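## Task

Use the probe to check three LC ports and name each end face's state as clean, dirty or damaged. Port 1: fourth of six columns counted from the left, sixth of ten blocks counted from the top, second of four holes counted from the top. Port 2: column 5 of 6, block 6 of 10, hole 1 of 4. Port 3: column 5 of 6, block 6 of 10, hole 3 of 4. The phone only shows a port's image while the probe sits fully inserted and motionless. At the end the probe must be withdrawn. Bumping or forcing other things may fail the job, and a robot that falls or is left tilted fails it. finished_scene's answer holds only the comma-separated findings, each a port number followed by its state, e.g. answer="9clean, 8dirty".

## Robot and tools

ROBOT. A Rainbow Robotics RB-Y1: a wheeled base (two drive wheels, two rear casters, no sideways motion), a torso that squats, shifts, pitches and yaws, a pan/tilt head, and two seven-joint arms each ending in a parallel gripper. Each hand has a wrist camera in a case jutting out to one side that can strike things. The base is 0.58 m wide, extends 0.10 m in front of the wheel axle and 0.57 m behind it, and sweeps a 0.58 m radius when spinning in place.

FRAMES. Distances are metres. Base frame: origin on the floor midway between the drive wheels, x forward, y left, z up. The printed left_hand and right_hand positions are in this frame and mark the point between that hand's finger pads; fingers point along the hand's -z axis and close along its x axis. chest is a spine point, also in base frame. base_odometry is in the odometry frame (the base frame where the scene began), counts only wheel rotation (slip shows as travel), heading in rad, positive to the left.

MOVE. One call runs one action. Allowed mixes: base and/or joints (optionally with min_time_s or contact_limits); target alone or with min_time_s; or contact_limits alone. An empty call only reports state and images. Parts start together and may finish at different times.
- base: a single object {x_m_s, turn_rad_s, for_s}, velocities not positions. x_m_s is forward speed in m/s, magnitude 0.005 to 0.4 or 0, negative reverses. turn_rad_s is yaw rate in rad/s, positive turns left, magnitude 0.02 to 1.509 or 0. for_s is how long, 0.1 to 5 s. Omitted velocities are 0. Acceleration is 0.4 m/s² (turning 0.5 rad/s²), so the base coasts up to 1 s (turn 3.1 s) afterwards; distance is roughly speed times for_s. If |x_m_s| + 0.27·|turn_rad_s| exceeds 0.4, both shrink proportionally.
- joints: one dictionary for the whole robot, keyed by joint name, each value an absolute target (rad; grippers in m of opening, 0 to 0.1). Ranges: torso_squat_rad 0 to 1.2 (bigger lowers the chest); torso_shift_rad -0.3 to 0.6 (positive hips forward); torso_pitch_rad -0.2 to 1.4 (positive leans forward); torso_yaw_rad -1.5 to 1.5 (positive left; raise both arms outward 0.2 rad first). Combined torso limits: squat+shift <= 1.52; squat-shift+pitch <= 1.57; shift+0.5·pitch-0.4·squat <= 0.7; shift+0.3·pitch-0.5·squat <= 0.39. Shoulder pitch ±2.356 (negative raises the arm forward); left_shoulder_roll_rad 0 to 3.141 and right_shoulder_roll_rad -3.141 to 0 (away from the body); shoulder yaw ±2.094; elbow -2.617 to 0.01 (negative bends); forearm roll ±3.141; wrist pitch -1.57 to 1.919; hand roll ±2.705; head_pan_rad ±0.523 (positive left); head_tilt_rad -0.35 to 1.57 (positive looks down).
- target: moves one hand to an absolute pose: side ("left" or "right"), x, y, z in metres in the base frame (-3 to 3), quat_wxyz in the format the hand lines print. It is solved once into joint angles, so the hand follows a curved path; break long moves into short steps. Status: "reached" (within 10 mm and 2°), "short" with the error, or "refused" with a reason.
- min_time_s: 0.1 to 8 s, the shortest duration for arm, head and torso motions.
- contact_limits: per-gripper current limit in mA (left_gripper_m, right_gripper_m), 200 to 672.5, starts at 672.5 and persists.
- blocking: true (default) waits for rest; false returns in about 0.5 s while motion continues.
- cameras: list from head_camera, left_wrist_camera, right_wrist_camera, all; [] for none.

OTHER TOOLS. wait(seconds 0 to 10, cameras) just lets time pass. stop(cameras) brakes all running motions. zoom_image(camera, region [x0,y0,x1,y1] in pixels from the top-left, at most 504×504) enlarges the latest image; head images are 896×504, wrist images 644×364. read_manual gives licence text only. finished_scene(scene, answer) ends the scene irreversibly; use "unknown" if no answer.

RESULTS. The "move" line is "done" or the worst status. Statuses: moving, done, off_target (stopped away from target, may still push), stopped, contact_stop (torso only), time_out, limit_stop_at_<name> (built-in or self-collision guard), not_followed (arm command withheld, cause given), torque_fault, limit_stop_at_motor_heat. on_its_own lists uncommanded behaviour. lidar_m: 12 distances, 30° sectors counter-clockwise from straight ahead (4th left, 7th behind, 10th right), "-" means nothing, seen only at 0.23 m height. wheel_motors_off = 1 when wheels are disabled. motor_effort is wheel effort in %, bracket = peak. Joint torques, external torques, wrist force/torque and motor temperatures are noisy, offset readings. "pictures" names the image order.

CAUTIONS. A refused call or an unplanned stop cancels the rest of that reply's robot calls. The base does not stop on contact; stalled wheels cut power for 2 s. Never let the arms hit or squeeze each other (including a gripper closing on the other hand). Contact torque at a joint's load limit freezes everything for 10 s; motors at 80 °C brake the robot. Keep heavy loads and the torso from tipping the robot forward; a fall or lasting tilt fails the job. Insert the probe gently, keep it still while reading the phone, pull it out at the end, and leave other ports untouched.

Each tool is called after "Request:" by a JSON object that holds its "name" and its "arguments".

## Session

Request:
{"name": "move", "arguments": {}}

Scene clock: 0.00 s.
Joint torques (N m): no reading
External joint torques (N m): no reading
Motor temperatures (°C): left_arm=[33 30 32 30 31 36 32] | right_arm=[27 32 26 29 40 36 32]
Wrist force (N): no reading
Wrist torque (N m): no reading
Wrist force, peak (N): no reading
base_odometry: x=+0.000 y=+0.000 heading=+0.000
lidar_m: 1.35 1.03 2.21 2.20 2.45 3.93 4.49 2.96 2.45 2.44 1.15 1.35
base_status: not commanded
joint_positions: torso_squat_rad=+0.350 torso_shift_rad=+0.000 torso_pitch_rad=+0.000 torso_yaw_rad=+0.000 left_shoulder_pitch_rad=-0.048 left_shoulder_roll_rad=+0.012 left_shoulder_yaw_rad=-0.028 left_elbow_rad=-0.153 left_forearm_roll_rad=-0.040 left_wrist_pitch_rad=-0.037 left_hand_roll_rad=+0.019 left_gripper_m=+0.100 right_shoulder_pitch_rad=+0.115 right_shoulder_roll_rad=-0.712 right_shoulder_yaw_rad=+0.539 right_elbow_rad=-2.371 right_forearm_roll_rad=+0.831 right_wrist_pitch_rad=+0.836 right_hand_roll_rad=+0.309 right_gripper_m=+0.046 head_pan_rad=+0.000 head_tilt_rad=+0.400
joint_status: not commanded
wheel_motors_off: 0
motor_effort: left_wheel=-2 right_wheel=+3
chest: x=-0.2280 y=+0.0003 z=+1.2475 quat_wxyz=(+1.000, +0.000, +0.000, +0.000) (m; base frame)
left_hand: x=-0.1109 y=+0.2250 z=+0.5718 quat_wxyz=(+0.993, +0.005, -0.117, -0.033) (m; base frame)
right_hand: x=+0.1830 y=-0.2090 z=+1.1486 quat_wxyz=(+0.491, -0.503, -0.509, +0.497) (m; base frame)
pictures: head_camera, left_wrist_camera, right_wrist_camera

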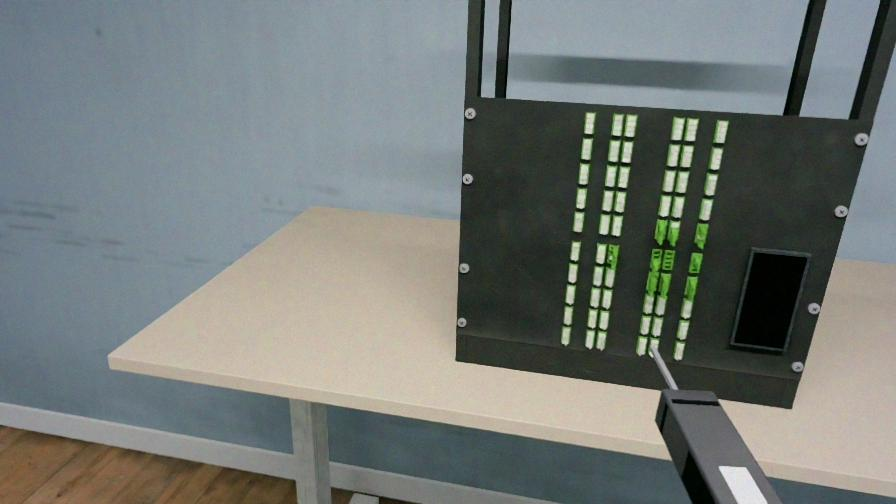

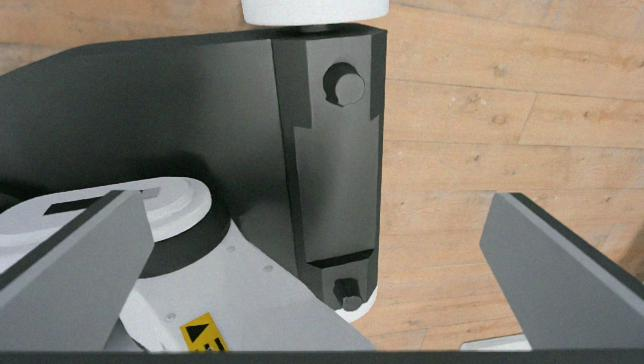

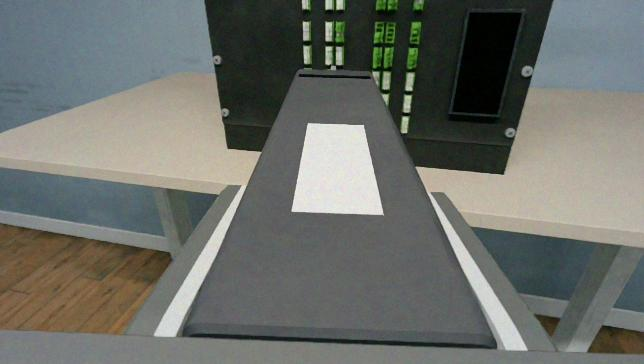

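Request:
{"name": "zoom_image", "arguments": {"camera": "head_camera", "region": [540, 90, 840, 380]}}

Request:
{"name": "zoom_image", "arguments": {"camera": "head_camera", "region": [630, 200, 730, 310]}}

Request:
{"name": "zoom_image", "arguments": {"camera": "head_camera", "region": [600, 330, 820, 504]}}

Request:
{"name": "zoom_image", "arguments": {"camera": "right_wrist_camera", "region": [280, 0, 560, 180]}}

Scaled by 1.680 from the camera's 896x504 image, which has a finer 1280x720 frame.

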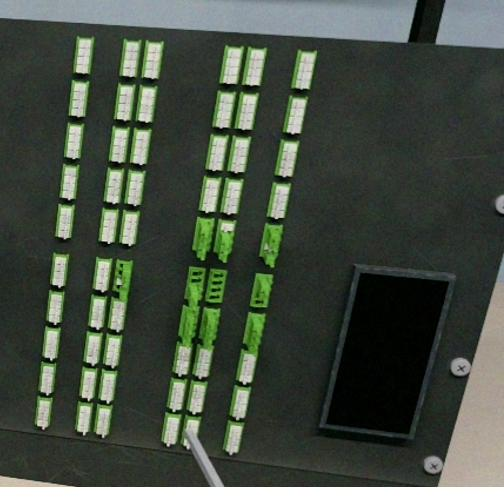

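Scaled by 4.582 from the camera's 896x504 image, which has a finer 1280x720 frame.

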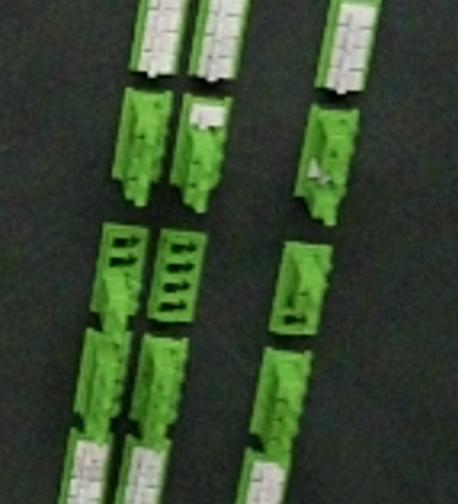

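Scaled by 2.291 from the camera's 896x504 image, which has a finer 1280x720 frame.

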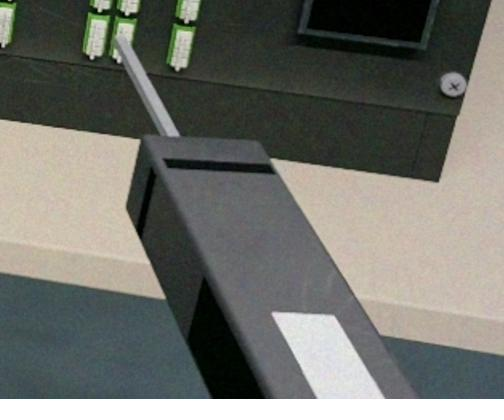

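Scaled by 1.800 from the camera's 644x364 image, which has a finer 1265x715 frame.

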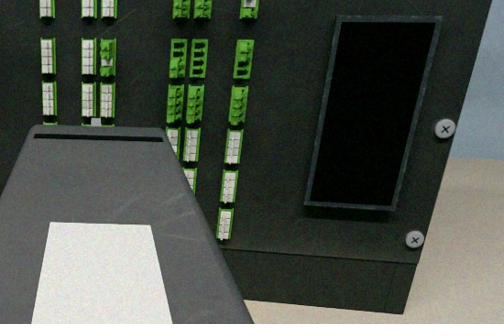

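Request:
{"name": "zoom_image", "arguments": {"camera": "right_wrist_camera", "region": [270, 0, 410, 100]}}

Request:
{"name": "move", "arguments": {"target": {"side":"right","x":0.238,"y":-0.18,"z":1.17,"quat_wxyz":[0.5545,-0.5545,-0.4388,0.4388]}, "min_time_s": 3}}

Request:
{"name": "move", "arguments": {"joints": {"head_pan_rad":-0.35,"head_tilt_rad":0.4}}}

Request:
{"name": "zoom_image", "arguments": {"camera": "head_camera", "region": [350, 150, 602, 350]}}

Request:
{"name": "zoom_image", "arguments": {"camera": "right_wrist_camera", "region": [230, 0, 430, 140]}}

Scaled by 3.600 from the camera's 644x364 image, which has a finer 1265x715 frame.

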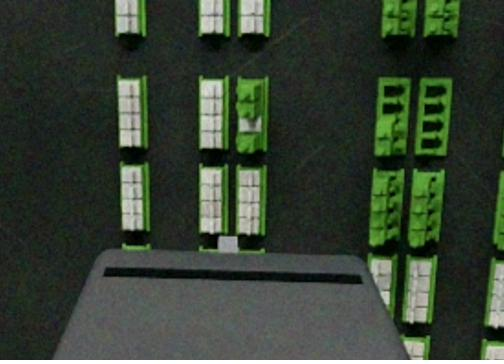

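Scene clock: 11.17 s.
Joint torques (N m): left_arm=[-3.83 0.02 -0.27 -0.85 -0.1 -0.45 -0.17] | right_arm=[-13.06 -0.01 -3.35 -8.57 2.47 -1.14 0.17]
External joint torques (N m): left_arm=[-0.8 -0.38 -0.29 0.13 -0.1 0.09 -0.15] | right_arm=[-2.01 1.07 0.51 -0.33 1 -0.12 0.18]
Motor temperatures (°C): left_arm=[33 30 32 30 31 36 32] | right_arm=[27 32 26 29 40 36 32]
Wrist force (N): left_arm=[-2.3 0.1 -7.8] | right_arm=[-2.7 11.7 -0.8]
Wrist torque (N m): left_arm=[-0.09 -0.15 0.16] | right_arm=[-0.31 -0.03 0.15]
Wrist force, peak (N): left_arm=[-3.1 -0.5 -8.4] | right_arm=[-3.1 12.3 -0.4]
move: done
base_odometry: x=+0.000 y=+0.000 heading=+0.000
lidar_m: 1.35 1.03 2.21 2.20 2.45 3.93 4.49 2.95 2.45 2.44 1.14 1.36
base_status: not commanded
joint_positions: torso_squat_rad=+0.350 torso_shift_rad=+0.000 torso_pitch_rad=+0.000 torso_yaw_rad=+0.000 left_shoulder_pitch_rad=-0.048 left_shoulder_roll_rad=+0.012 left_shoulder_yaw_rad=-0.028 left_elbow_rad=-0.153 left_forearm_roll_rad=-0.040 left_wrist_pitch_rad=-0.037 left_hand_roll_rad=+0.019 left_gripper_m=+0.100 right_shoulder_pitch_rad=-0.168 right_shoulder_roll_rad=-0.342 right_shoulder_yaw_rad=+0.569 right_elbow_rad=-2.174 right_forearm_roll_rad=+0.871 right_wrist_pitch_rad=+1.133 right_hand_roll_rad=+0.568 right_gripper_m=+0.046 head_pan_rad=+0.000 head_tilt_rad=+0.400
joint_status: all done
wheel_motors_off: 0
motor_effort: left_wheel=+0(3) right_wheel=+2(5)
chest: x=-0.2280 y=+0.0003 z=+1.2475 quat_wxyz=(+1.000, +0.000, +0.000, +0.000) (m; base frame)
left_hand: x=-0.1109 y=+0.2250 z=+0.5718 quat_wxyz=(+0.993, +0.005, -0.117, -0.033) (m; base frame)
right_hand: x=+0.2378 y=-0.1802 z=+1.1696 quat_wxyz=(+0.555, -0.554, -0.438, +0.439) (m; base frame)
right_hand_status: reached (checked arc, planned for 3.0 s): 0 mm and 0.1 deg off.
pictures: head_camera, left_wrist_camera, right_wrist_camera

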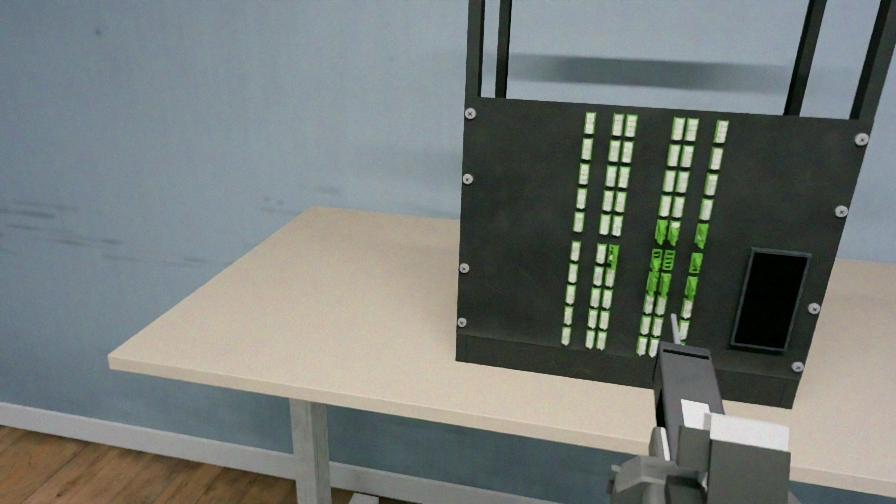

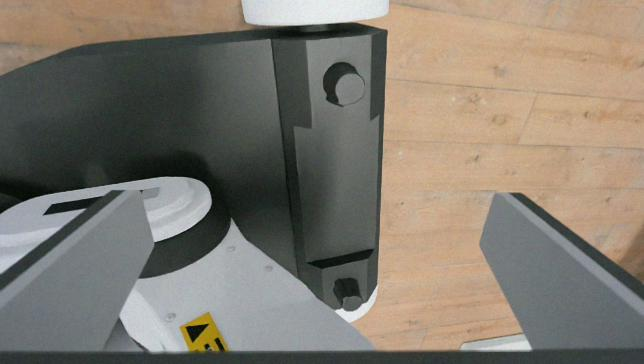

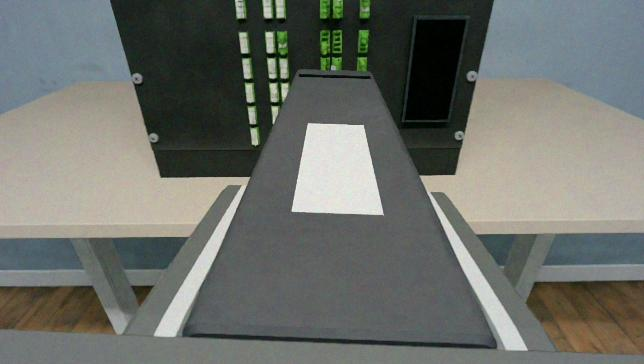

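Scene clock: 12.03 s.
Joint torques (N m): left_arm=[-3.49 0.25 -0.32 -0.93 -0.08 -0.6 -0.16] | right_arm=[-13.32 0.08 -3.36 -8.63 2.42 -1.15 0.28]
External joint torques (N m): left_arm=[-0.45 -0.15 -0.34 0.04 -0.09 -0.07 -0.15] | right_arm=[-2.27 1.16 0.51 -0.39 0.95 -0.13 0.29]
Motor temperatures (°C): left_arm=[33 30 32 30 31 36 32] | right_arm=[27 32 26 29 40 36 32]
Wrist force (N): left_arm=[-2.8 -0.5 -7.1] | right_arm=[-2.9 11.4 -0.9]
Wrist torque (N m): left_arm=[-0.04 -0.20 0.12] | right_arm=[-0.28 -0.08 0.15]
Wrist force, peak (N): left_arm=[-3.1 -0.1 -8.3] | right_arm=[-3.0 12.0 -0.8]
move: done
base_odometry: x=+0.000 y=+0.000 heading=+0.000
lidar_m: 1.35 1.03 2.21 2.20 2.45 3.93 4.49 2.96 2.45 2.44 1.15 1.36
base_status: not commanded
joint_positions: torso_squat_rad=+0.350 torso_shift_rad=+0.000 torso_pitch_rad=+0.000 torso_yaw_rad=+0.000 left_shoulder_pitch_rad=-0.048 left_shoulder_roll_rad=+0.012 left_shoulder_yaw_rad=-0.028 left_elbow_rad=-0.153 left_forearm_roll_rad=-0.040 left_wrist_pitch_rad=-0.037 left_hand_roll_rad=+0.019 left_gripper_m=+0.100 right_shoulder_pitch_rad=-0.168 right_shoulder_roll_rad=-0.342 right_shoulder_yaw_rad=+0.569 right_elbow_rad=-2.174 right_forearm_roll_rad=+0.871 right_wrist_pitch_rad=+1.133 right_hand_roll_rad=+0.568 right_gripper_m=+0.046 head_pan_rad=-0.350 head_tilt_rad=+0.400
joint_status: all done
wheel_motors_off: 0
motor_effort: left_wheel=-2(4) right_wheel=+3(4)
chest: x=-0.2280 y=+0.0003 z=+1.2475 quat_wxyz=(+1.000, +0.000, +0.000, +0.000) (m; base frame)
left_hand: x=-0.1109 y=+0.2250 z=+0.5718 quat_wxyz=(+0.993, +0.005, -0.117, -0.033) (m; base frame)
right_hand: x=+0.2378 y=-0.1802 z=+1.1696 quat_wxyz=(+0.555, -0.554, -0.438, +0.439) (m; base frame)
pictures: head_camera, left_wrist_camera, right_wrist_camera

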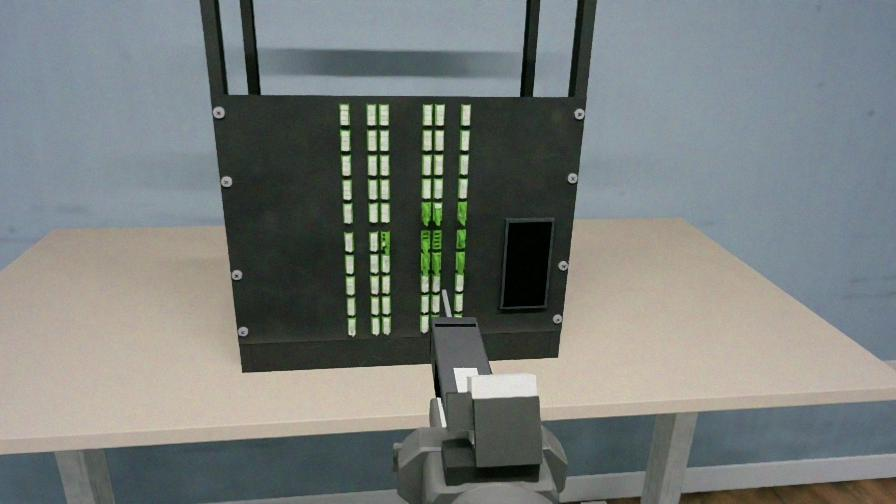

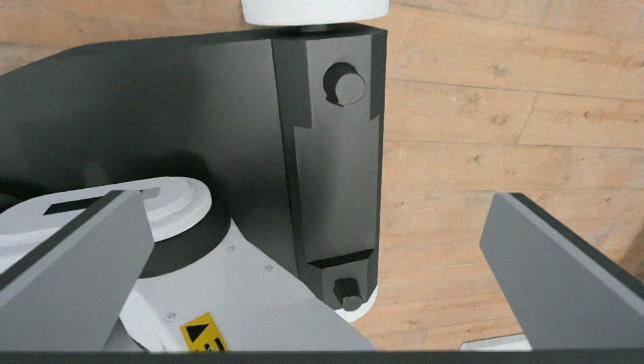

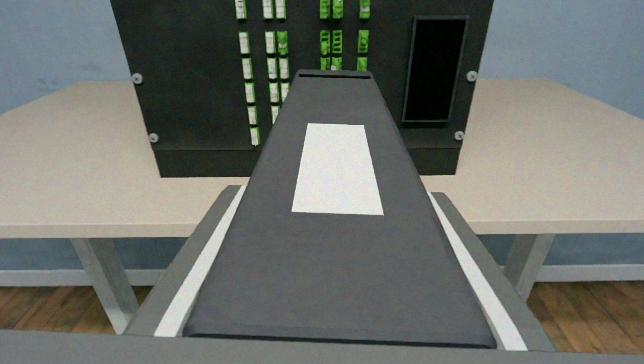

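Scaled by 2.000 from the camera's 896x504 image, which has a finer 1280x720 frame.

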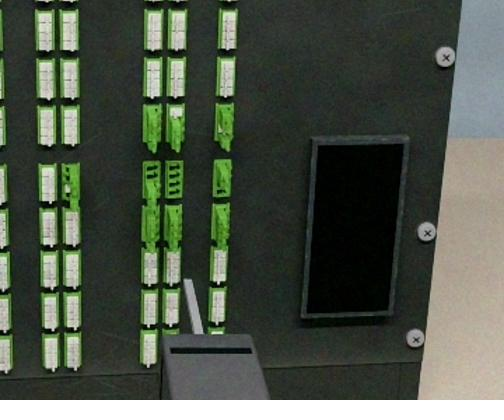

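Scaled by 2.520 from the camera's 644x364 image, which has a finer 1265x715 frame.

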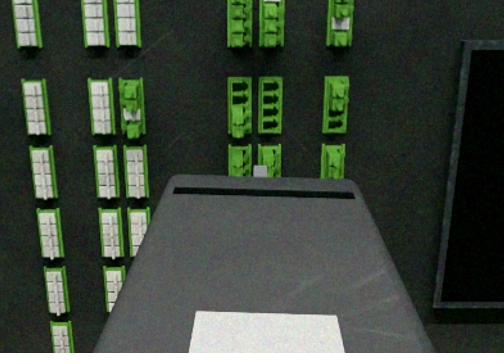

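Request:
{"name": "move", "arguments": {"target": {"side":"right","x":0.30,"y":-0.205,"z":1.167,"quat_wxyz":[0.5448,-0.5448,-0.4507,0.4507]}, "min_time_s": 2, "cameras": ["head_camera","right_wrist_camera"]}}

Request:
{"name": "zoom_image", "arguments": {"camera": "right_wrist_camera", "region": [270, 0, 410, 100]}}

Request:
{"name": "zoom_image", "arguments": {"camera": "head_camera", "region": [400, 200, 500, 300]}}

Scene clock: 21.47 s.
Joint torques (N m): left_arm=[-3.31 0.16 -0.43 -1.05 -0.1 -0.5 -0.35] | right_arm=[-16.57 -4.67 -7.68 -8.45 1.8 -1.77 -0.25]
External joint torques (N m): left_arm=[-0.28 -0.24 -0.45 -0.08 -0.11 0.04 -0.33] | right_arm=[-2.6 -1.15 -2.37 -0.31 0.4 -0.87 -0.25]
Motor temperatures (°C): left_arm=[33 30 32 30 31 36 32] | right_arm=[27 32 26 29 40 36 32]
Wrist force (N): left_arm=[-2.9 -0.1 -7.5] | right_arm=[-2.7 12.0 -0.7]
Wrist torque (N m): left_arm=[-0.10 -0.22 0.09] | right_arm=[-0.29 -0.01 0.14]
Wrist force, peak (N): left_arm=[-3.3 -0.5 -8.2] | right_arm=[-2.8 12.2 -0.6]
move: done
base_odometry: x=+0.000 y=+0.000 heading=+0.000
lidar_m: 1.35 1.04 2.21 2.20 2.45 3.93 4.49 2.95 2.45 2.44 1.15 1.36
base_status: not commanded
joint_positions: torso_squat_rad=+0.350 torso_shift_rad=+0.000 torso_pitch_rad=+0.000 torso_yaw_rad=+0.000 left_shoulder_pitch_rad=-0.048 left_shoulder_roll_rad=+0.012 left_shoulder_yaw_rad=-0.028 left_elbow_rad=-0.153 left_forearm_roll_rad=-0.040 left_wrist_pitch_rad=-0.037 left_hand_roll_rad=+0.019 left_gripper_m=+0.100 right_shoulder_pitch_rad=-0.298 right_shoulder_roll_rad=-0.422 right_shoulder_yaw_rad=+0.464 right_elbow_rad=-1.968 right_forearm_roll_rad=+0.716 right_wrist_pitch_rad=+0.981 right_hand_roll_rad=+0.498 right_gripper_m=+0.046 head_pan_rad=-0.350 head_tilt_rad=+0.400
joint_status: all done
wheel_motors_off: 0
motor_effort: left_wheel=-1(3) right_wheel=+2(5)
chest: x=-0.2280 y=+0.0003 z=+1.2475 quat_wxyz=(+1.000, +0.000, +0.000, +0.000) (m; base frame)
left_hand: x=-0.1109 y=+0.2250 z=+0.5718 quat_wxyz=(+0.993, +0.005, -0.117, -0.033) (m; base frame)
right_hand: x=+0.2998 y=-0.2049 z=+1.1664 quat_wxyz=(+0.545, -0.545, -0.450, +0.451) (m; base frame)
right_hand_status: reached (checked arc, planned for 2.0 s): 1 mm and 0.1 deg off.
pictures: head_camera, right_wrist_camera

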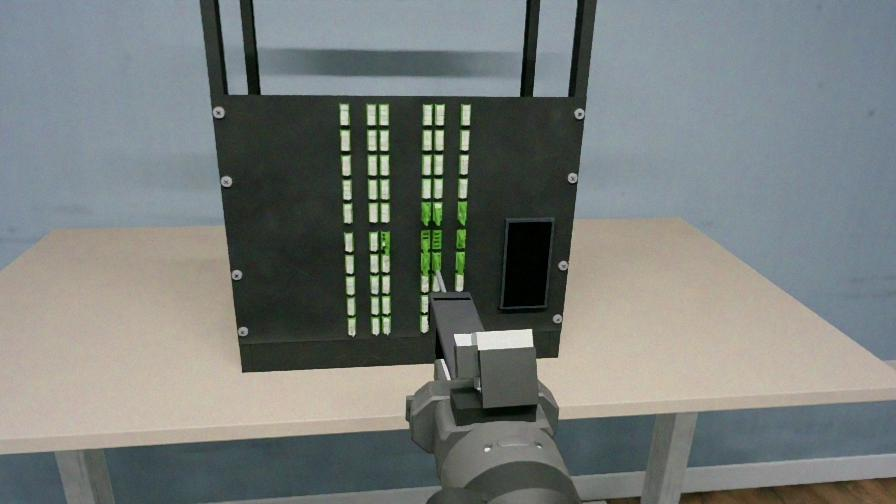

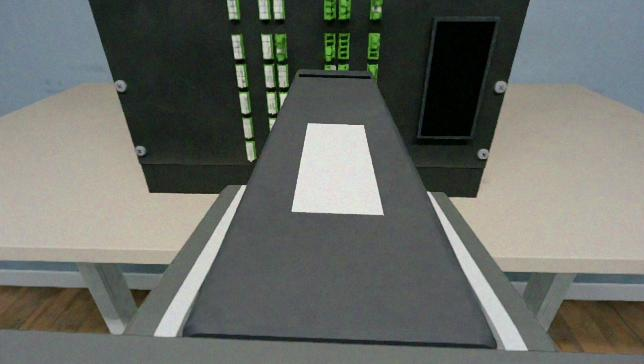

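Scaled by 3.600 from the camera's 644x364 image, which has a finer 1265x715 frame.

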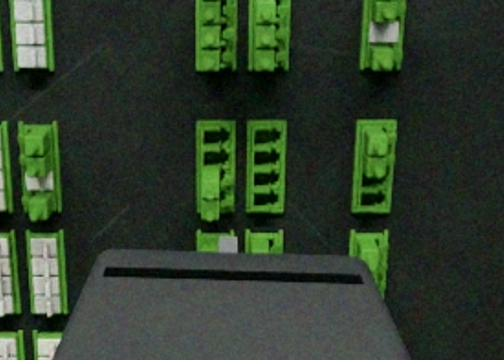

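Scaled by 5.040 from the camera's 896x504 image, which has a finer 1280x720 frame.

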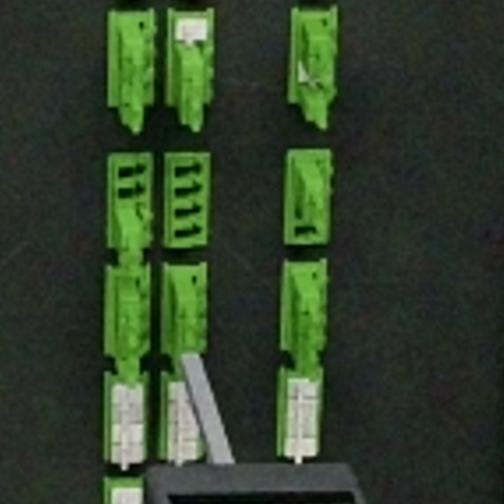

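Request:
{"name": "move", "arguments": {"target": {"side":"right","x":0.356,"y":-0.229,"z":1.170,"quat_wxyz":[0.5448,-0.5448,-0.4507,0.4507]}, "min_time_s": 2, "cameras": ["head_camera","right_wrist_camera"]}}

Request:
{"name": "zoom_image", "arguments": {"camera": "right_wrist_camera", "region": [270, 0, 410, 100]}}

Request:
{"name": "zoom_image", "arguments": {"camera": "head_camera", "region": [400, 200, 500, 300]}}

Scene clock: 28.60 s.
Joint torques (N m): left_arm=[-3.31 0.47 -0.32 -0.92 -0.14 -0.55 -0.07] | right_arm=[-19.29 -6.31 -8.58 -8.43 1.64 -1.35 -0.22]
External joint torques (N m): left_arm=[-0.28 0.07 -0.35 0.05 -0.15 -0.01 -0.06] | right_arm=[-2.54 -0.99 -2.58 -0.42 0.32 -0.54 -0.21]
Motor temperatures (°C): left_arm=[33 30 32 30 31 36 32] | right_arm=[27 32 26 29 40 36 32]
Wrist force (N): left_arm=[-2.8 0.2 -8.1] | right_arm=[-2.9 12.2 -0.8]
Wrist torque (N m): left_arm=[-0.12 -0.20 0.13] | right_arm=[-0.36 -0.04 0.17]
Wrist force, peak (N): left_arm=[-2.9 -0.4 -8.3] | right_arm=[-3.0 12.3 -1.0]
move: done
base_odometry: x=+0.000 y=+0.000 heading=+0.000
lidar_m: 1.35 1.03 2.21 2.20 2.45 3.93 4.49 2.95 2.45 2.44 1.15 1.35
base_status: not commanded
joint_positions: torso_squat_rad=+0.350 torso_shift_rad=+0.000 torso_pitch_rad=+0.000 torso_yaw_rad=+0.000 left_shoulder_pitch_rad=-0.048 left_shoulder_roll_rad=+0.012 left_shoulder_yaw_rad=-0.028 left_elbow_rad=-0.153 left_forearm_roll_rad=-0.040 left_wrist_pitch_rad=-0.037 left_hand_roll_rad=+0.019 left_gripper_m=+0.100 right_shoulder_pitch_rad=-0.439 right_shoulder_roll_rad=-0.452 right_shoulder_yaw_rad=+0.406 right_elbow_rad=-1.732 right_forearm_roll_rad=+0.645 right_wrist_pitch_rad=+0.859 right_hand_roll_rad=+0.446 right_gripper_m=+0.046 head_pan_rad=-0.350 head_tilt_rad=+0.400
joint_status: all done
wheel_motors_off: 0
motor_effort: left_wheel=-1(5) right_wheel=+2(4)
chest: x=-0.2280 y=+0.0003 z=+1.2475 quat_wxyz=(+1.000, +0.000, +0.000, +0.000) (m; base frame)
left_hand: x=-0.1109 y=+0.2250 z=+0.5718 quat_wxyz=(+0.993, +0.005, -0.117, -0.033) (m; base frame)
right_hand: x=+0.3558 y=-0.2289 z=+1.1693 quat_wxyz=(+0.545, -0.544, -0.450, +0.451) (m; base frame)
right_hand_status: reached (checked arc, planned for 2.0 s): 1 mm and 0.1 deg off.
pictures: head_camera, right_wrist_camera

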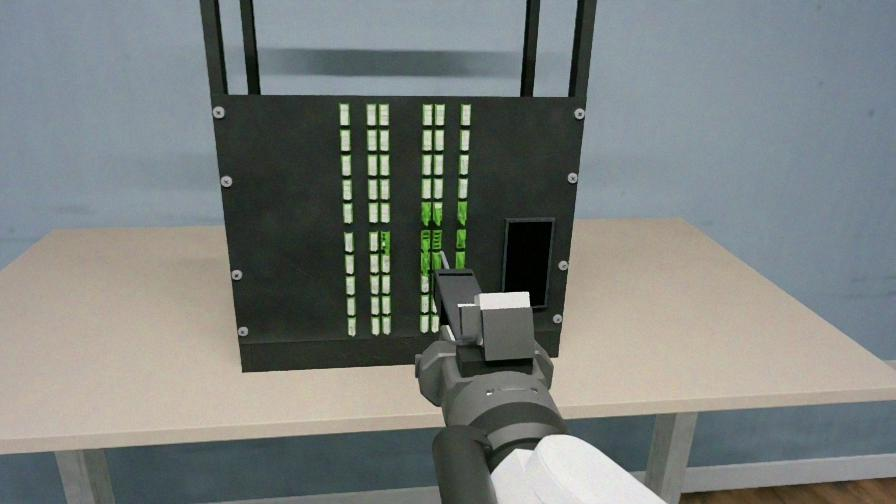

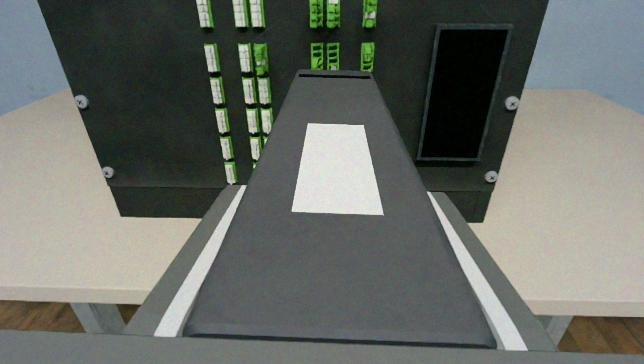

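Scaled by 3.600 from the camera's 644x364 image, which has a finer 1265x715 frame.

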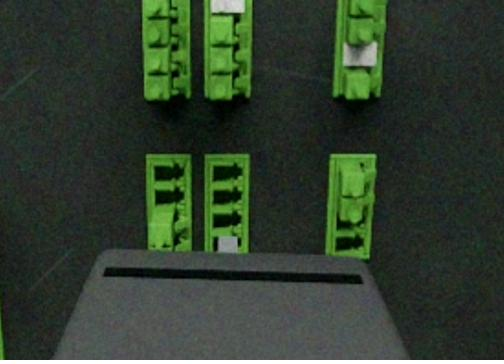

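Scaled by 5.040 from the camera's 896x504 image, which has a finer 1280x720 frame.

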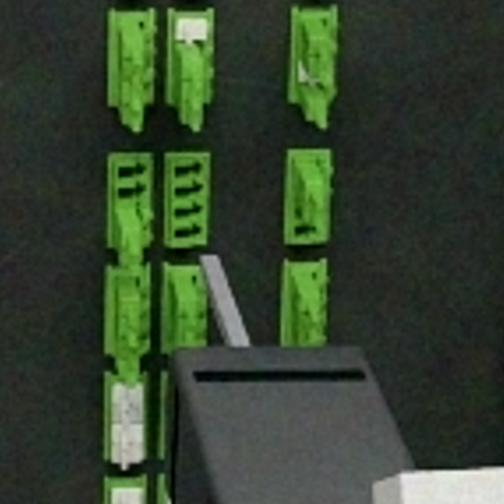

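Request:
{"name": "move", "arguments": {"target": {"side":"right","x":0.4196,"y":-0.2426,"z":1.170,"quat_wxyz":[0.5448,-0.5448,-0.4507,0.4507]}, "min_time_s": 2.5, "cameras": ["head_camera","right_wrist_camera"]}}

Request:
{"name": "zoom_image", "arguments": {"camera": "right_wrist_camera", "region": [270, 0, 410, 100]}}

Request:
{"name": "zoom_image", "arguments": {"camera": "head_camera", "region": [400, 200, 500, 300]}}

Scene clock: 33.50 s.
Joint torques (N m): left_arm=[-3.52 0.34 -0.14 -0.82 0.04 -0.44 -0.14] | right_arm=[-59.55 -14.65 -19.78 -7.31 4.57 -12.35 -0.37]
External joint torques (N m): left_arm=[-0.37 -0.06 -0.16 0.2 0.03 0.11 -0.12] | right_arm=[-39.6 -8 -13.93 0.72 3.41 -11.7 -0.37]
Motor temperatures (°C): left_arm=[33 30 32 30 31 36 32] | right_arm=[28 32 26 29 40 36 32]
Wrist force (N): left_arm=[-2.8 -0.4 -7.8] | right_arm=[-21.7 26.1 155.0]
Wrist torque (N m): left_arm=[-0.07 -0.21 0.12] | right_arm=[4.33 4.60 0.32]
Wrist force, peak (N): left_arm=[-2.8 -0.3 -8.3] | right_arm=[-22.2 25.1 159.8]
move: done
base_odometry: x=+0.000 y=+0.000 heading=-0.001
lidar_m: 1.35 1.03 2.21 2.20 2.45 3.91 4.49 2.96 2.46 2.44 1.15 1.36
base_status: not commanded
joint_positions: torso_squat_rad=+0.351 torso_shift_rad=-0.003 torso_pitch_rad=-0.004 torso_yaw_rad=-0.001 left_shoulder_pitch_rad=-0.048 left_shoulder_roll_rad=+0.012 left_shoulder_yaw_rad=-0.028 left_elbow_rad=-0.153 left_forearm_roll_rad=-0.040 left_wrist_pitch_rad=-0.037 left_hand_roll_rad=+0.019 left_gripper_m=+0.100 right_shoulder_pitch_rad=-0.621 right_shoulder_roll_rad=-0.432 right_shoulder_yaw_rad=+0.386 right_elbow_rad=-1.381 right_forearm_roll_rad=+0.658 right_wrist_pitch_rad=+0.703 right_hand_roll_rad=+0.349 right_gripper_m=+0.046 head_pan_rad=-0.350 head_tilt_rad=+0.400
joint_status: all done
wheel_motors_off: 0
motor_effort: left_wheel=+3(9) right_wheel=+41(42)
chest: x=-0.2308 y=+0.0004 z=+1.2473 quat_wxyz=(+1.000, +0.000, -0.002, -0.001) (m; base frame)
left_hand: x=-0.1109 y=+0.2249 z=+0.5721 quat_wxyz=(+0.992, +0.005, -0.119, -0.033) (m; base frame)
right_hand: x=+0.4147 y=-0.2436 z=+1.1649 quat_wxyz=(+0.548, -0.543, -0.447, +0.452) (m; base frame)
right_hand_status: reached (checked arc, planned for 2.5 s): 7 mm and 0.6 deg off.
pictures: head_camera, right_wrist_camera

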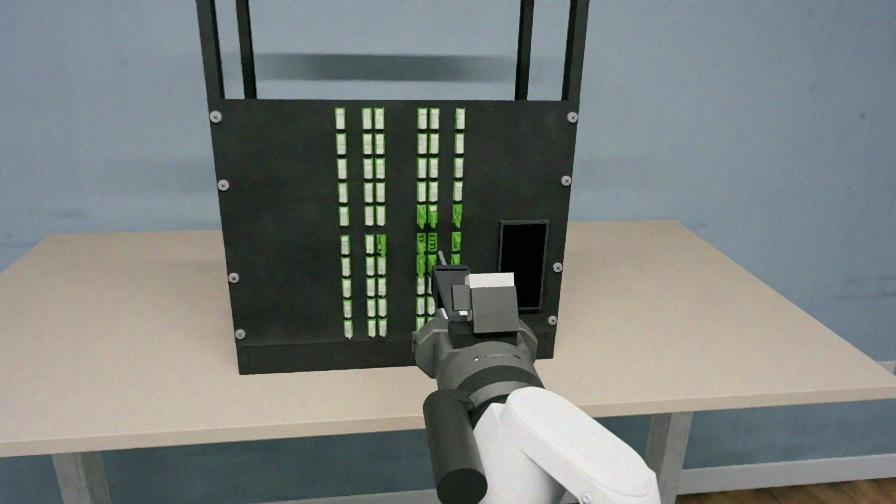

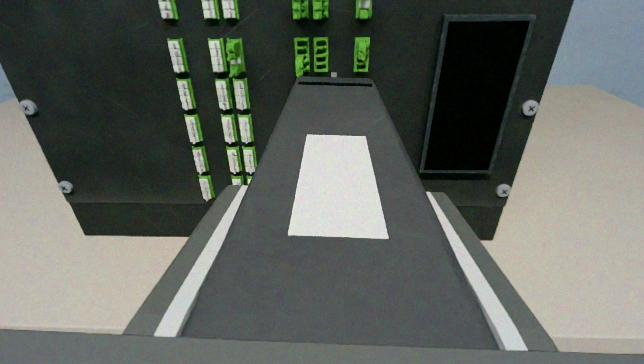

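Scaled by 3.600 from the camera's 644x364 image, which has a finer 1265x715 frame.

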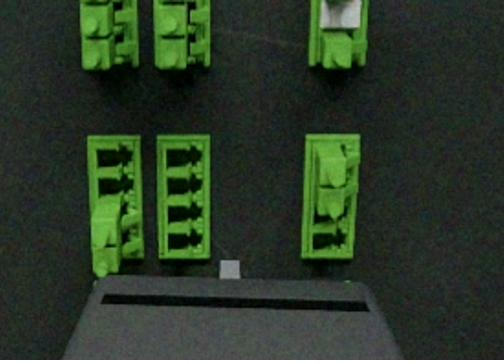

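Scaled by 5.040 from the camera's 896x504 image, which has a finer 1280x720 frame.

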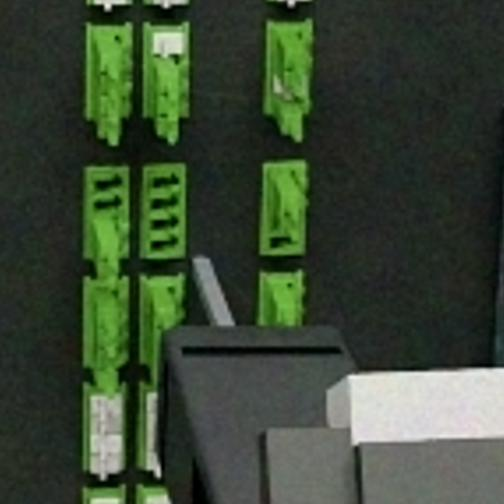

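Request:
{"name": "move", "arguments": {"target": {"side":"right","x":0.375,"y":-0.234,"z":1.168,"quat_wxyz":[0.5448,-0.5448,-0.4507,0.4507]}, "min_time_s": 1.5, "cameras": ["head_camera","right_wrist_camera"]}}

Request:
{"name": "zoom_image", "arguments": {"camera": "right_wrist_camera", "region": [270, 0, 410, 100]}}

Request:
{"name": "zoom_image", "arguments": {"camera": "head_camera", "region": [400, 200, 500, 300]}}

Scene clock: 36.23 s.
Joint torques (N m): left_arm=[-3.09 0.12 -0.48 -0.96 -0.06 -0.4 -0.15] | right_arm=[-18.7 -6.55 -5.92 -9.13 1.76 -0.92 0.2]
External joint torques (N m): left_arm=[-0.06 -0.28 -0.5 0.01 -0.06 0.14 -0.14] | right_arm=[-0.83 -0.79 0.09 -1.07 0.49 -0.17 0.21]
Motor temperatures (°C): left_arm=[33 30 32 30 31 36 32] | right_arm=[28 32 26 29 40 37 32]
Wrist force (N): left_arm=[-3.0 -0.6 -7.7] | right_arm=[-4.7 13.7 -0.6]
Wrist torque (N m): left_arm=[-0.05 -0.20 0.14] | right_arm=[-0.56 -0.23 0.14]
Wrist force, peak (N): left_arm=[-3.1 -0.1 -8.2] | right_arm=[-21.6 26.4 155.2]
move: done
base_odometry: x=+0.000 y=+0.000 heading=+0.000
lidar_m: 1.35 1.03 2.22 2.20 2.45 3.92 4.49 2.96 2.45 2.44 1.16 1.36
base_status: not commanded
joint_positions: torso_squat_rad=+0.350 torso_shift_rad=+0.000 torso_pitch_rad=+0.000 torso_yaw_rad=+0.000 left_shoulder_pitch_rad=-0.048 left_shoulder_roll_rad=+0.012 left_shoulder_yaw_rad=-0.028 left_elbow_rad=-0.153 left_forearm_roll_rad=-0.040 left_wrist_pitch_rad=-0.037 left_hand_roll_rad=+0.019 left_gripper_m=+0.100 right_shoulder_pitch_rad=-0.500 right_shoulder_roll_rad=-0.444 right_shoulder_yaw_rad=+0.397 right_elbow_rad=-1.609 right_forearm_roll_rad=+0.650 right_wrist_pitch_rad=+0.801 right_hand_roll_rad=+0.410 right_gripper_m=+0.046 head_pan_rad=-0.350 head_tilt_rad=+0.400
joint_status: all done
wheel_motors_off: 0
motor_effort: left_wheel=-3(6) right_wheel=-3(42)
chest: x=-0.2280 y=+0.0003 z=+1.2475 quat_wxyz=(+1.000, +0.000, +0.000, +0.000) (m; base frame)
left_hand: x=-0.1109 y=+0.2250 z=+0.5718 quat_wxyz=(+0.993, +0.005, -0.117, -0.033) (m; base frame)
right_hand: x=+0.3784 y=-0.2334 z=+1.1654 quat_wxyz=(+0.546, -0.544, -0.450, +0.452) (m; base frame)
right_hand_status: reached (checked arc, planned for 1.5 s): 4 mm and 0.2 deg off.
pictures: head_camera, right_wrist_camera

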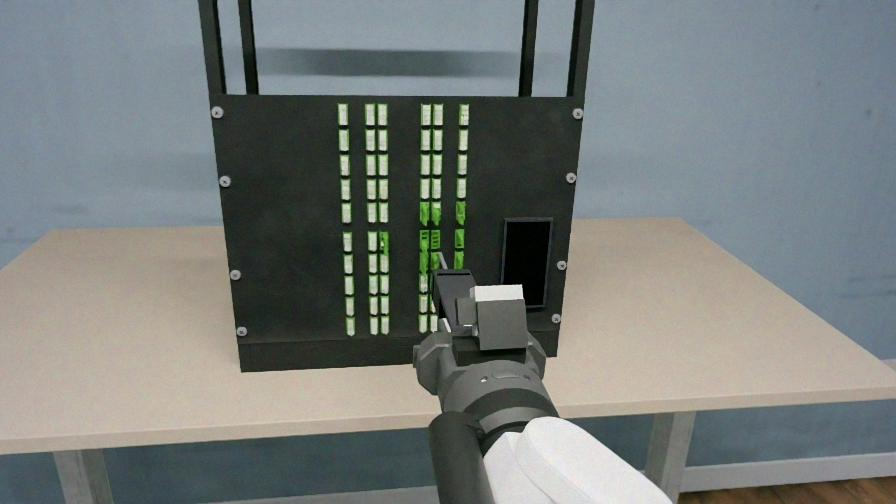

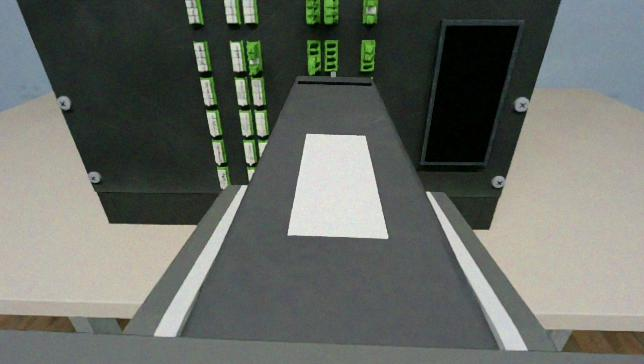

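Scaled by 3.600 from the camera's 644x364 image, which has a finer 1265x715 frame.

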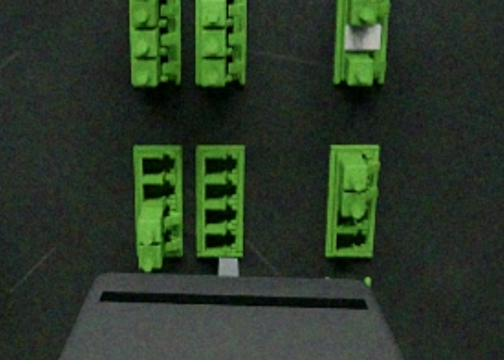

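Scaled by 5.040 from the camera's 896x504 image, which has a finer 1280x720 frame.

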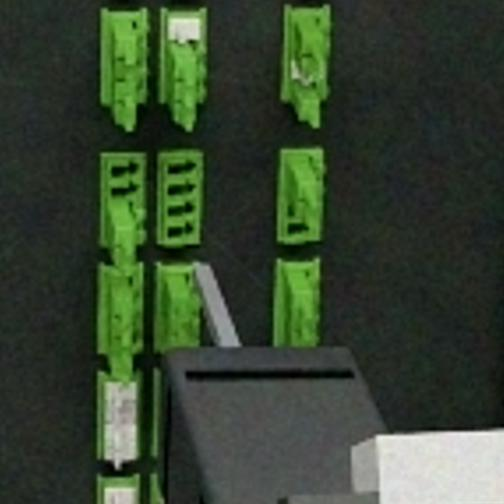

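Request:
{"name": "move", "arguments": {"target": {"side":"right","x":0.383,"y":-0.225,"z":1.191,"quat_wxyz":[0.5448,-0.5448,-0.4507,0.4507]}, "min_time_s": 2, "cameras": ["head_camera","right_wrist_camera"]}}

Request:
{"name": "zoom_image", "arguments": {"camera": "right_wrist_camera", "region": [290, 20, 380, 90]}}

Request:
{"name": "zoom_image", "arguments": {"camera": "head_camera", "region": [410, 210, 480, 280]}}

Scene clock: 43.93 s.
Joint torques (N m): left_arm=[-3.31 0.28 -0.58 -0.86 -0.09 -0.41 -0.26] | right_arm=[-21.49 -7.23 -8.65 -9.23 1.47 -1.05 0.22]
External joint torques (N m): left_arm=[-0.28 -0.11 -0.6 0.11 -0.1 0.13 -0.24] | right_arm=[-3.09 -1.43 -2.51 -1.4 0.17 -0.19 0.23]
Motor temperatures (°C): left_arm=[33 30 32 30 31 36 32] | right_arm=[28 32 26 30 40 37 32]
Wrist force (N): left_arm=[-2.9 -0.4 -7.1] | right_arm=[-4.5 13.5 -0.5]
Wrist torque (N m): left_arm=[-0.02 -0.21 0.10] | right_arm=[-0.51 -0.23 0.14]
Wrist force, peak (N): left_arm=[-2.8 0.0 -8.7] | right_arm=[-4.9 14.1 -0.5]
move: done
base_odometry: x=+0.000 y=+0.000 heading=+0.000
lidar_m: 1.35 1.03 2.22 2.20 2.45 3.91 4.49 2.96 2.44 2.44 1.15 1.35
base_status: not commanded
joint_positions: torso_squat_rad=+0.350 torso_shift_rad=+0.000 torso_pitch_rad=+0.000 torso_yaw_rad=+0.000 left_shoulder_pitch_rad=-0.048 left_shoulder_roll_rad=+0.012 left_shoulder_yaw_rad=-0.028 left_elbow_rad=-0.153 left_forearm_roll_rad=-0.040 left_wrist_pitch_rad=-0.037 left_hand_roll_rad=+0.019 left_gripper_m=+0.100 right_shoulder_pitch_rad=-0.554 right_shoulder_roll_rad=-0.446 right_shoulder_yaw_rad=+0.397 right_elbow_rad=-1.632 right_forearm_roll_rad=+0.589 right_wrist_pitch_rad=+0.856 right_hand_roll_rad=+0.469 right_gripper_m=+0.046 head_pan_rad=-0.350 head_tilt_rad=+0.400
joint_status: all done
wheel_motors_off: 0
motor_effort: left_wheel=-2(5) right_wheel=-2(5)
chest: x=-0.2280 y=+0.0003 z=+1.2475 quat_wxyz=(+1.000, +0.000, +0.000, +0.000) (m; base frame)
left_hand: x=-0.1109 y=+0.2250 z=+0.5718 quat_wxyz=(+0.993, +0.005, -0.117, -0.033) (m; base frame)
right_hand: x=+0.3829 y=-0.2249 z=+1.1902 quat_wxyz=(+0.545, -0.544, -0.450, +0.451) (m; base frame)
right_hand_status: reached (checked arc, planned for 2.0 s): 1 mm and 0.1 deg off.
pictures: head_camera, right_wrist_camera

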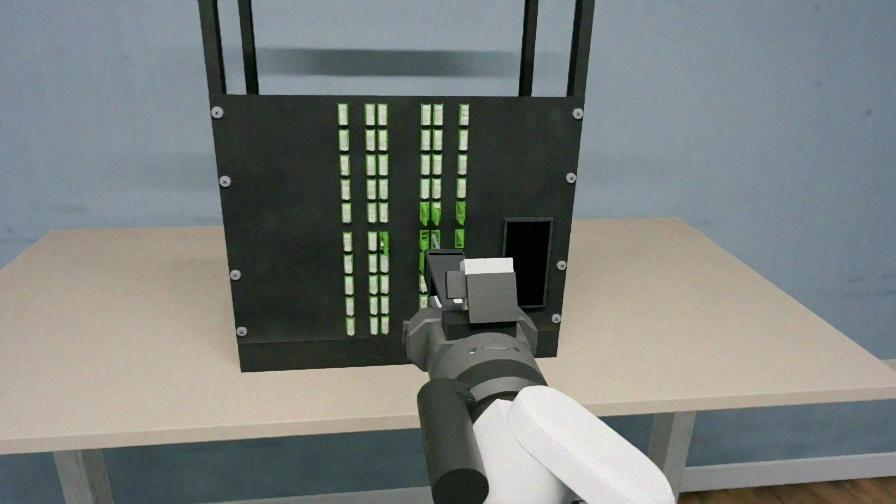

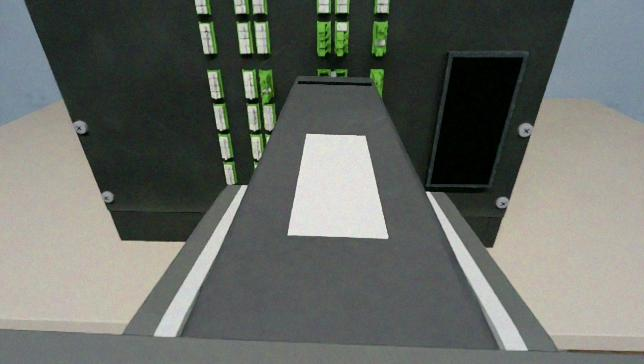

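Scaled by 5.600 from the camera's 644x364 image, which has a finer 1265x715 frame.

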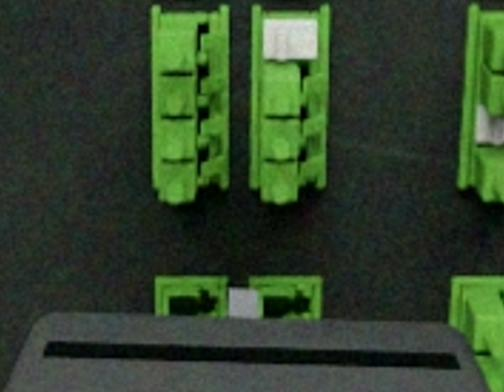

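Scaled by 7.200 from the camera's 896x504 image, which has a finer 1280x720 frame.

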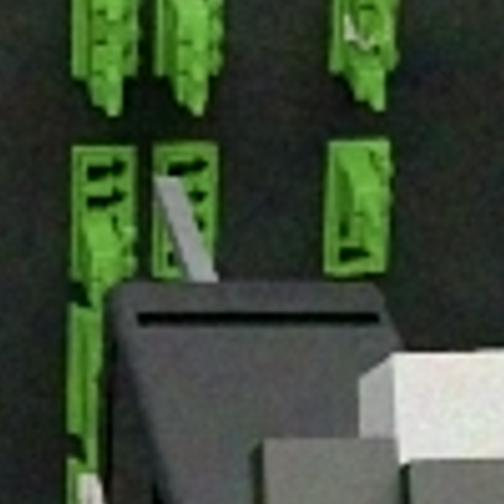

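Request:
{"name": "move", "arguments": {"target": {"side":"right","x":0.391,"y":-0.234,"z":1.184,"quat_wxyz":[0.5448,-0.5448,-0.4507,0.4507]}, "min_time_s": 2, "cameras": ["head_camera","right_wrist_camera"]}}

Request:
{"name": "zoom_image", "arguments": {"camera": "right_wrist_camera", "region": [290, 20, 380, 90]}}

Request:
{"name": "zoom_image", "arguments": {"camera": "head_camera", "region": [410, 210, 480, 280]}}

Scene clock: 49.03 s.
Joint torques (N m): left_arm=[-3.29 0.01 -0.43 -0.86 -0.06 -0.47 -0.13] | right_arm=[-21.96 -7.43 -9.18 -8.27 2.09 -1.36 -0.27]
External joint torques (N m): left_arm=[-0.26 -0.39 -0.45 0.11 -0.07 0.07 -0.12] | right_arm=[-3.28 -1.27 -3.02 -0.38 0.83 -0.56 -0.26]
Motor temperatures (°C): left_arm=[32 30 32 30 31 36 32] | right_arm=[28 32 26 30 40 37 32]
Wrist force (N): left_arm=[-2.8 0.0 -7.7] | right_arm=[-5.0 13.4 -0.4]
Wrist torque (N m): left_arm=[-0.10 -0.20 0.15] | right_arm=[-0.51 -0.27 0.16]
Wrist force, peak (N): left_arm=[-2.9 -0.6 -8.4] | right_arm=[-5.0 13.9 -0.8]
move: done
base_odometry: x=+0.000 y=+0.000 heading=+0.000
lidar_m: 1.35 1.04 2.21 2.20 2.45 3.92 4.49 2.96 2.45 2.44 1.15 1.36
base_status: not commanded
joint_positions: torso_squat_rad=+0.350 torso_shift_rad=+0.000 torso_pitch_rad=+0.000 torso_yaw_rad=+0.000 left_shoulder_pitch_rad=-0.048 left_shoulder_roll_rad=+0.012 left_shoulder_yaw_rad=-0.028 left_elbow_rad=-0.153 left_forearm_roll_rad=-0.040 left_wrist_pitch_rad=-0.037 left_hand_roll_rad=+0.019 left_gripper_m=+0.100 right_shoulder_pitch_rad=-0.560 right_shoulder_roll_rad=-0.453 right_shoulder_yaw_rad=+0.389 right_elbow_rad=-1.578 right_forearm_roll_rad=+0.599 right_wrist_pitch_rad=+0.809 right_hand_roll_rad=+0.440 right_gripper_m=+0.046 head_pan_rad=-0.350 head_tilt_rad=+0.400
joint_status: all done
wheel_motors_off: 0
motor_effort: left_wheel=-3(7) right_wheel=-3(5)
chest: x=-0.2280 y=+0.0003 z=+1.2475 quat_wxyz=(+1.000, +0.000, +0.000, +0.000) (m; base frame)
left_hand: x=-0.1109 y=+0.2250 z=+0.5718 quat_wxyz=(+0.993, +0.005, -0.117, -0.033) (m; base frame)
right_hand: x=+0.3908 y=-0.2338 z=+1.1832 quat_wxyz=(+0.545, -0.544, -0.450, +0.451) (m; base frame)
right_hand_status: reached (checked arc, planned for 2.0 s): 1 mm and 0.1 deg off.
pictures: head_camera, right_wrist_camera

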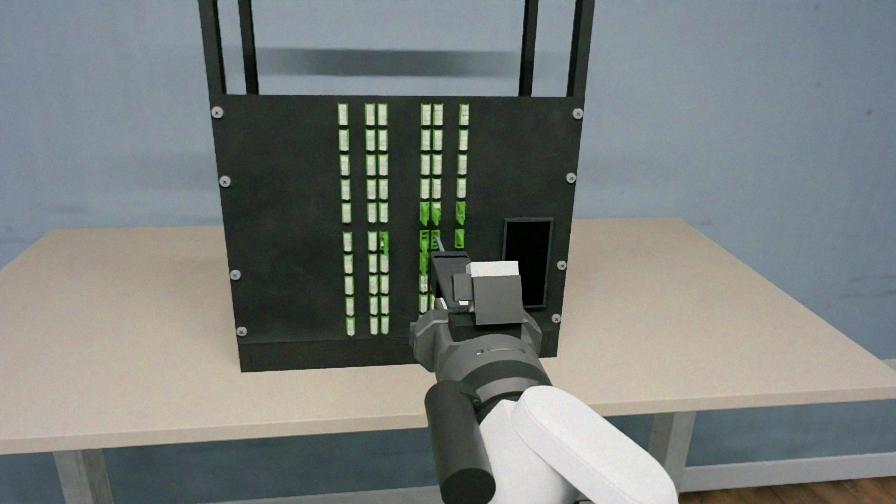

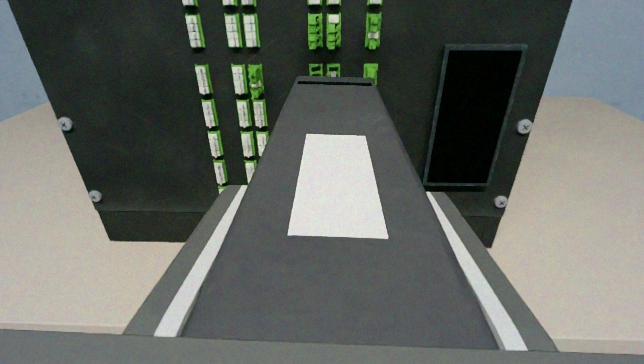

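Scaled by 5.600 from the camera's 644x364 image, which has a finer 1265x715 frame.

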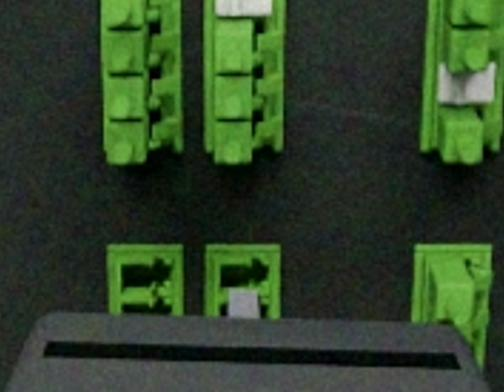

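Scaled by 7.200 from the camera's 896x504 image, which has a finer 1280x720 frame.

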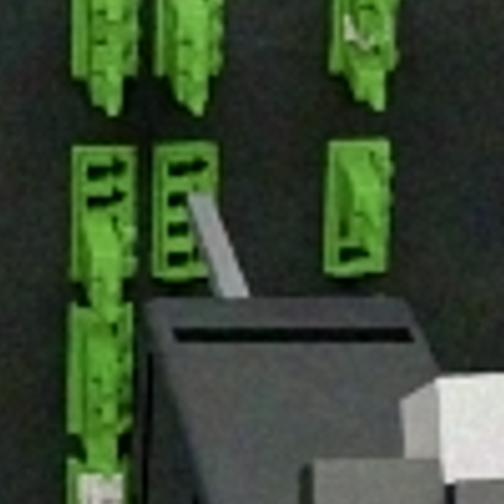

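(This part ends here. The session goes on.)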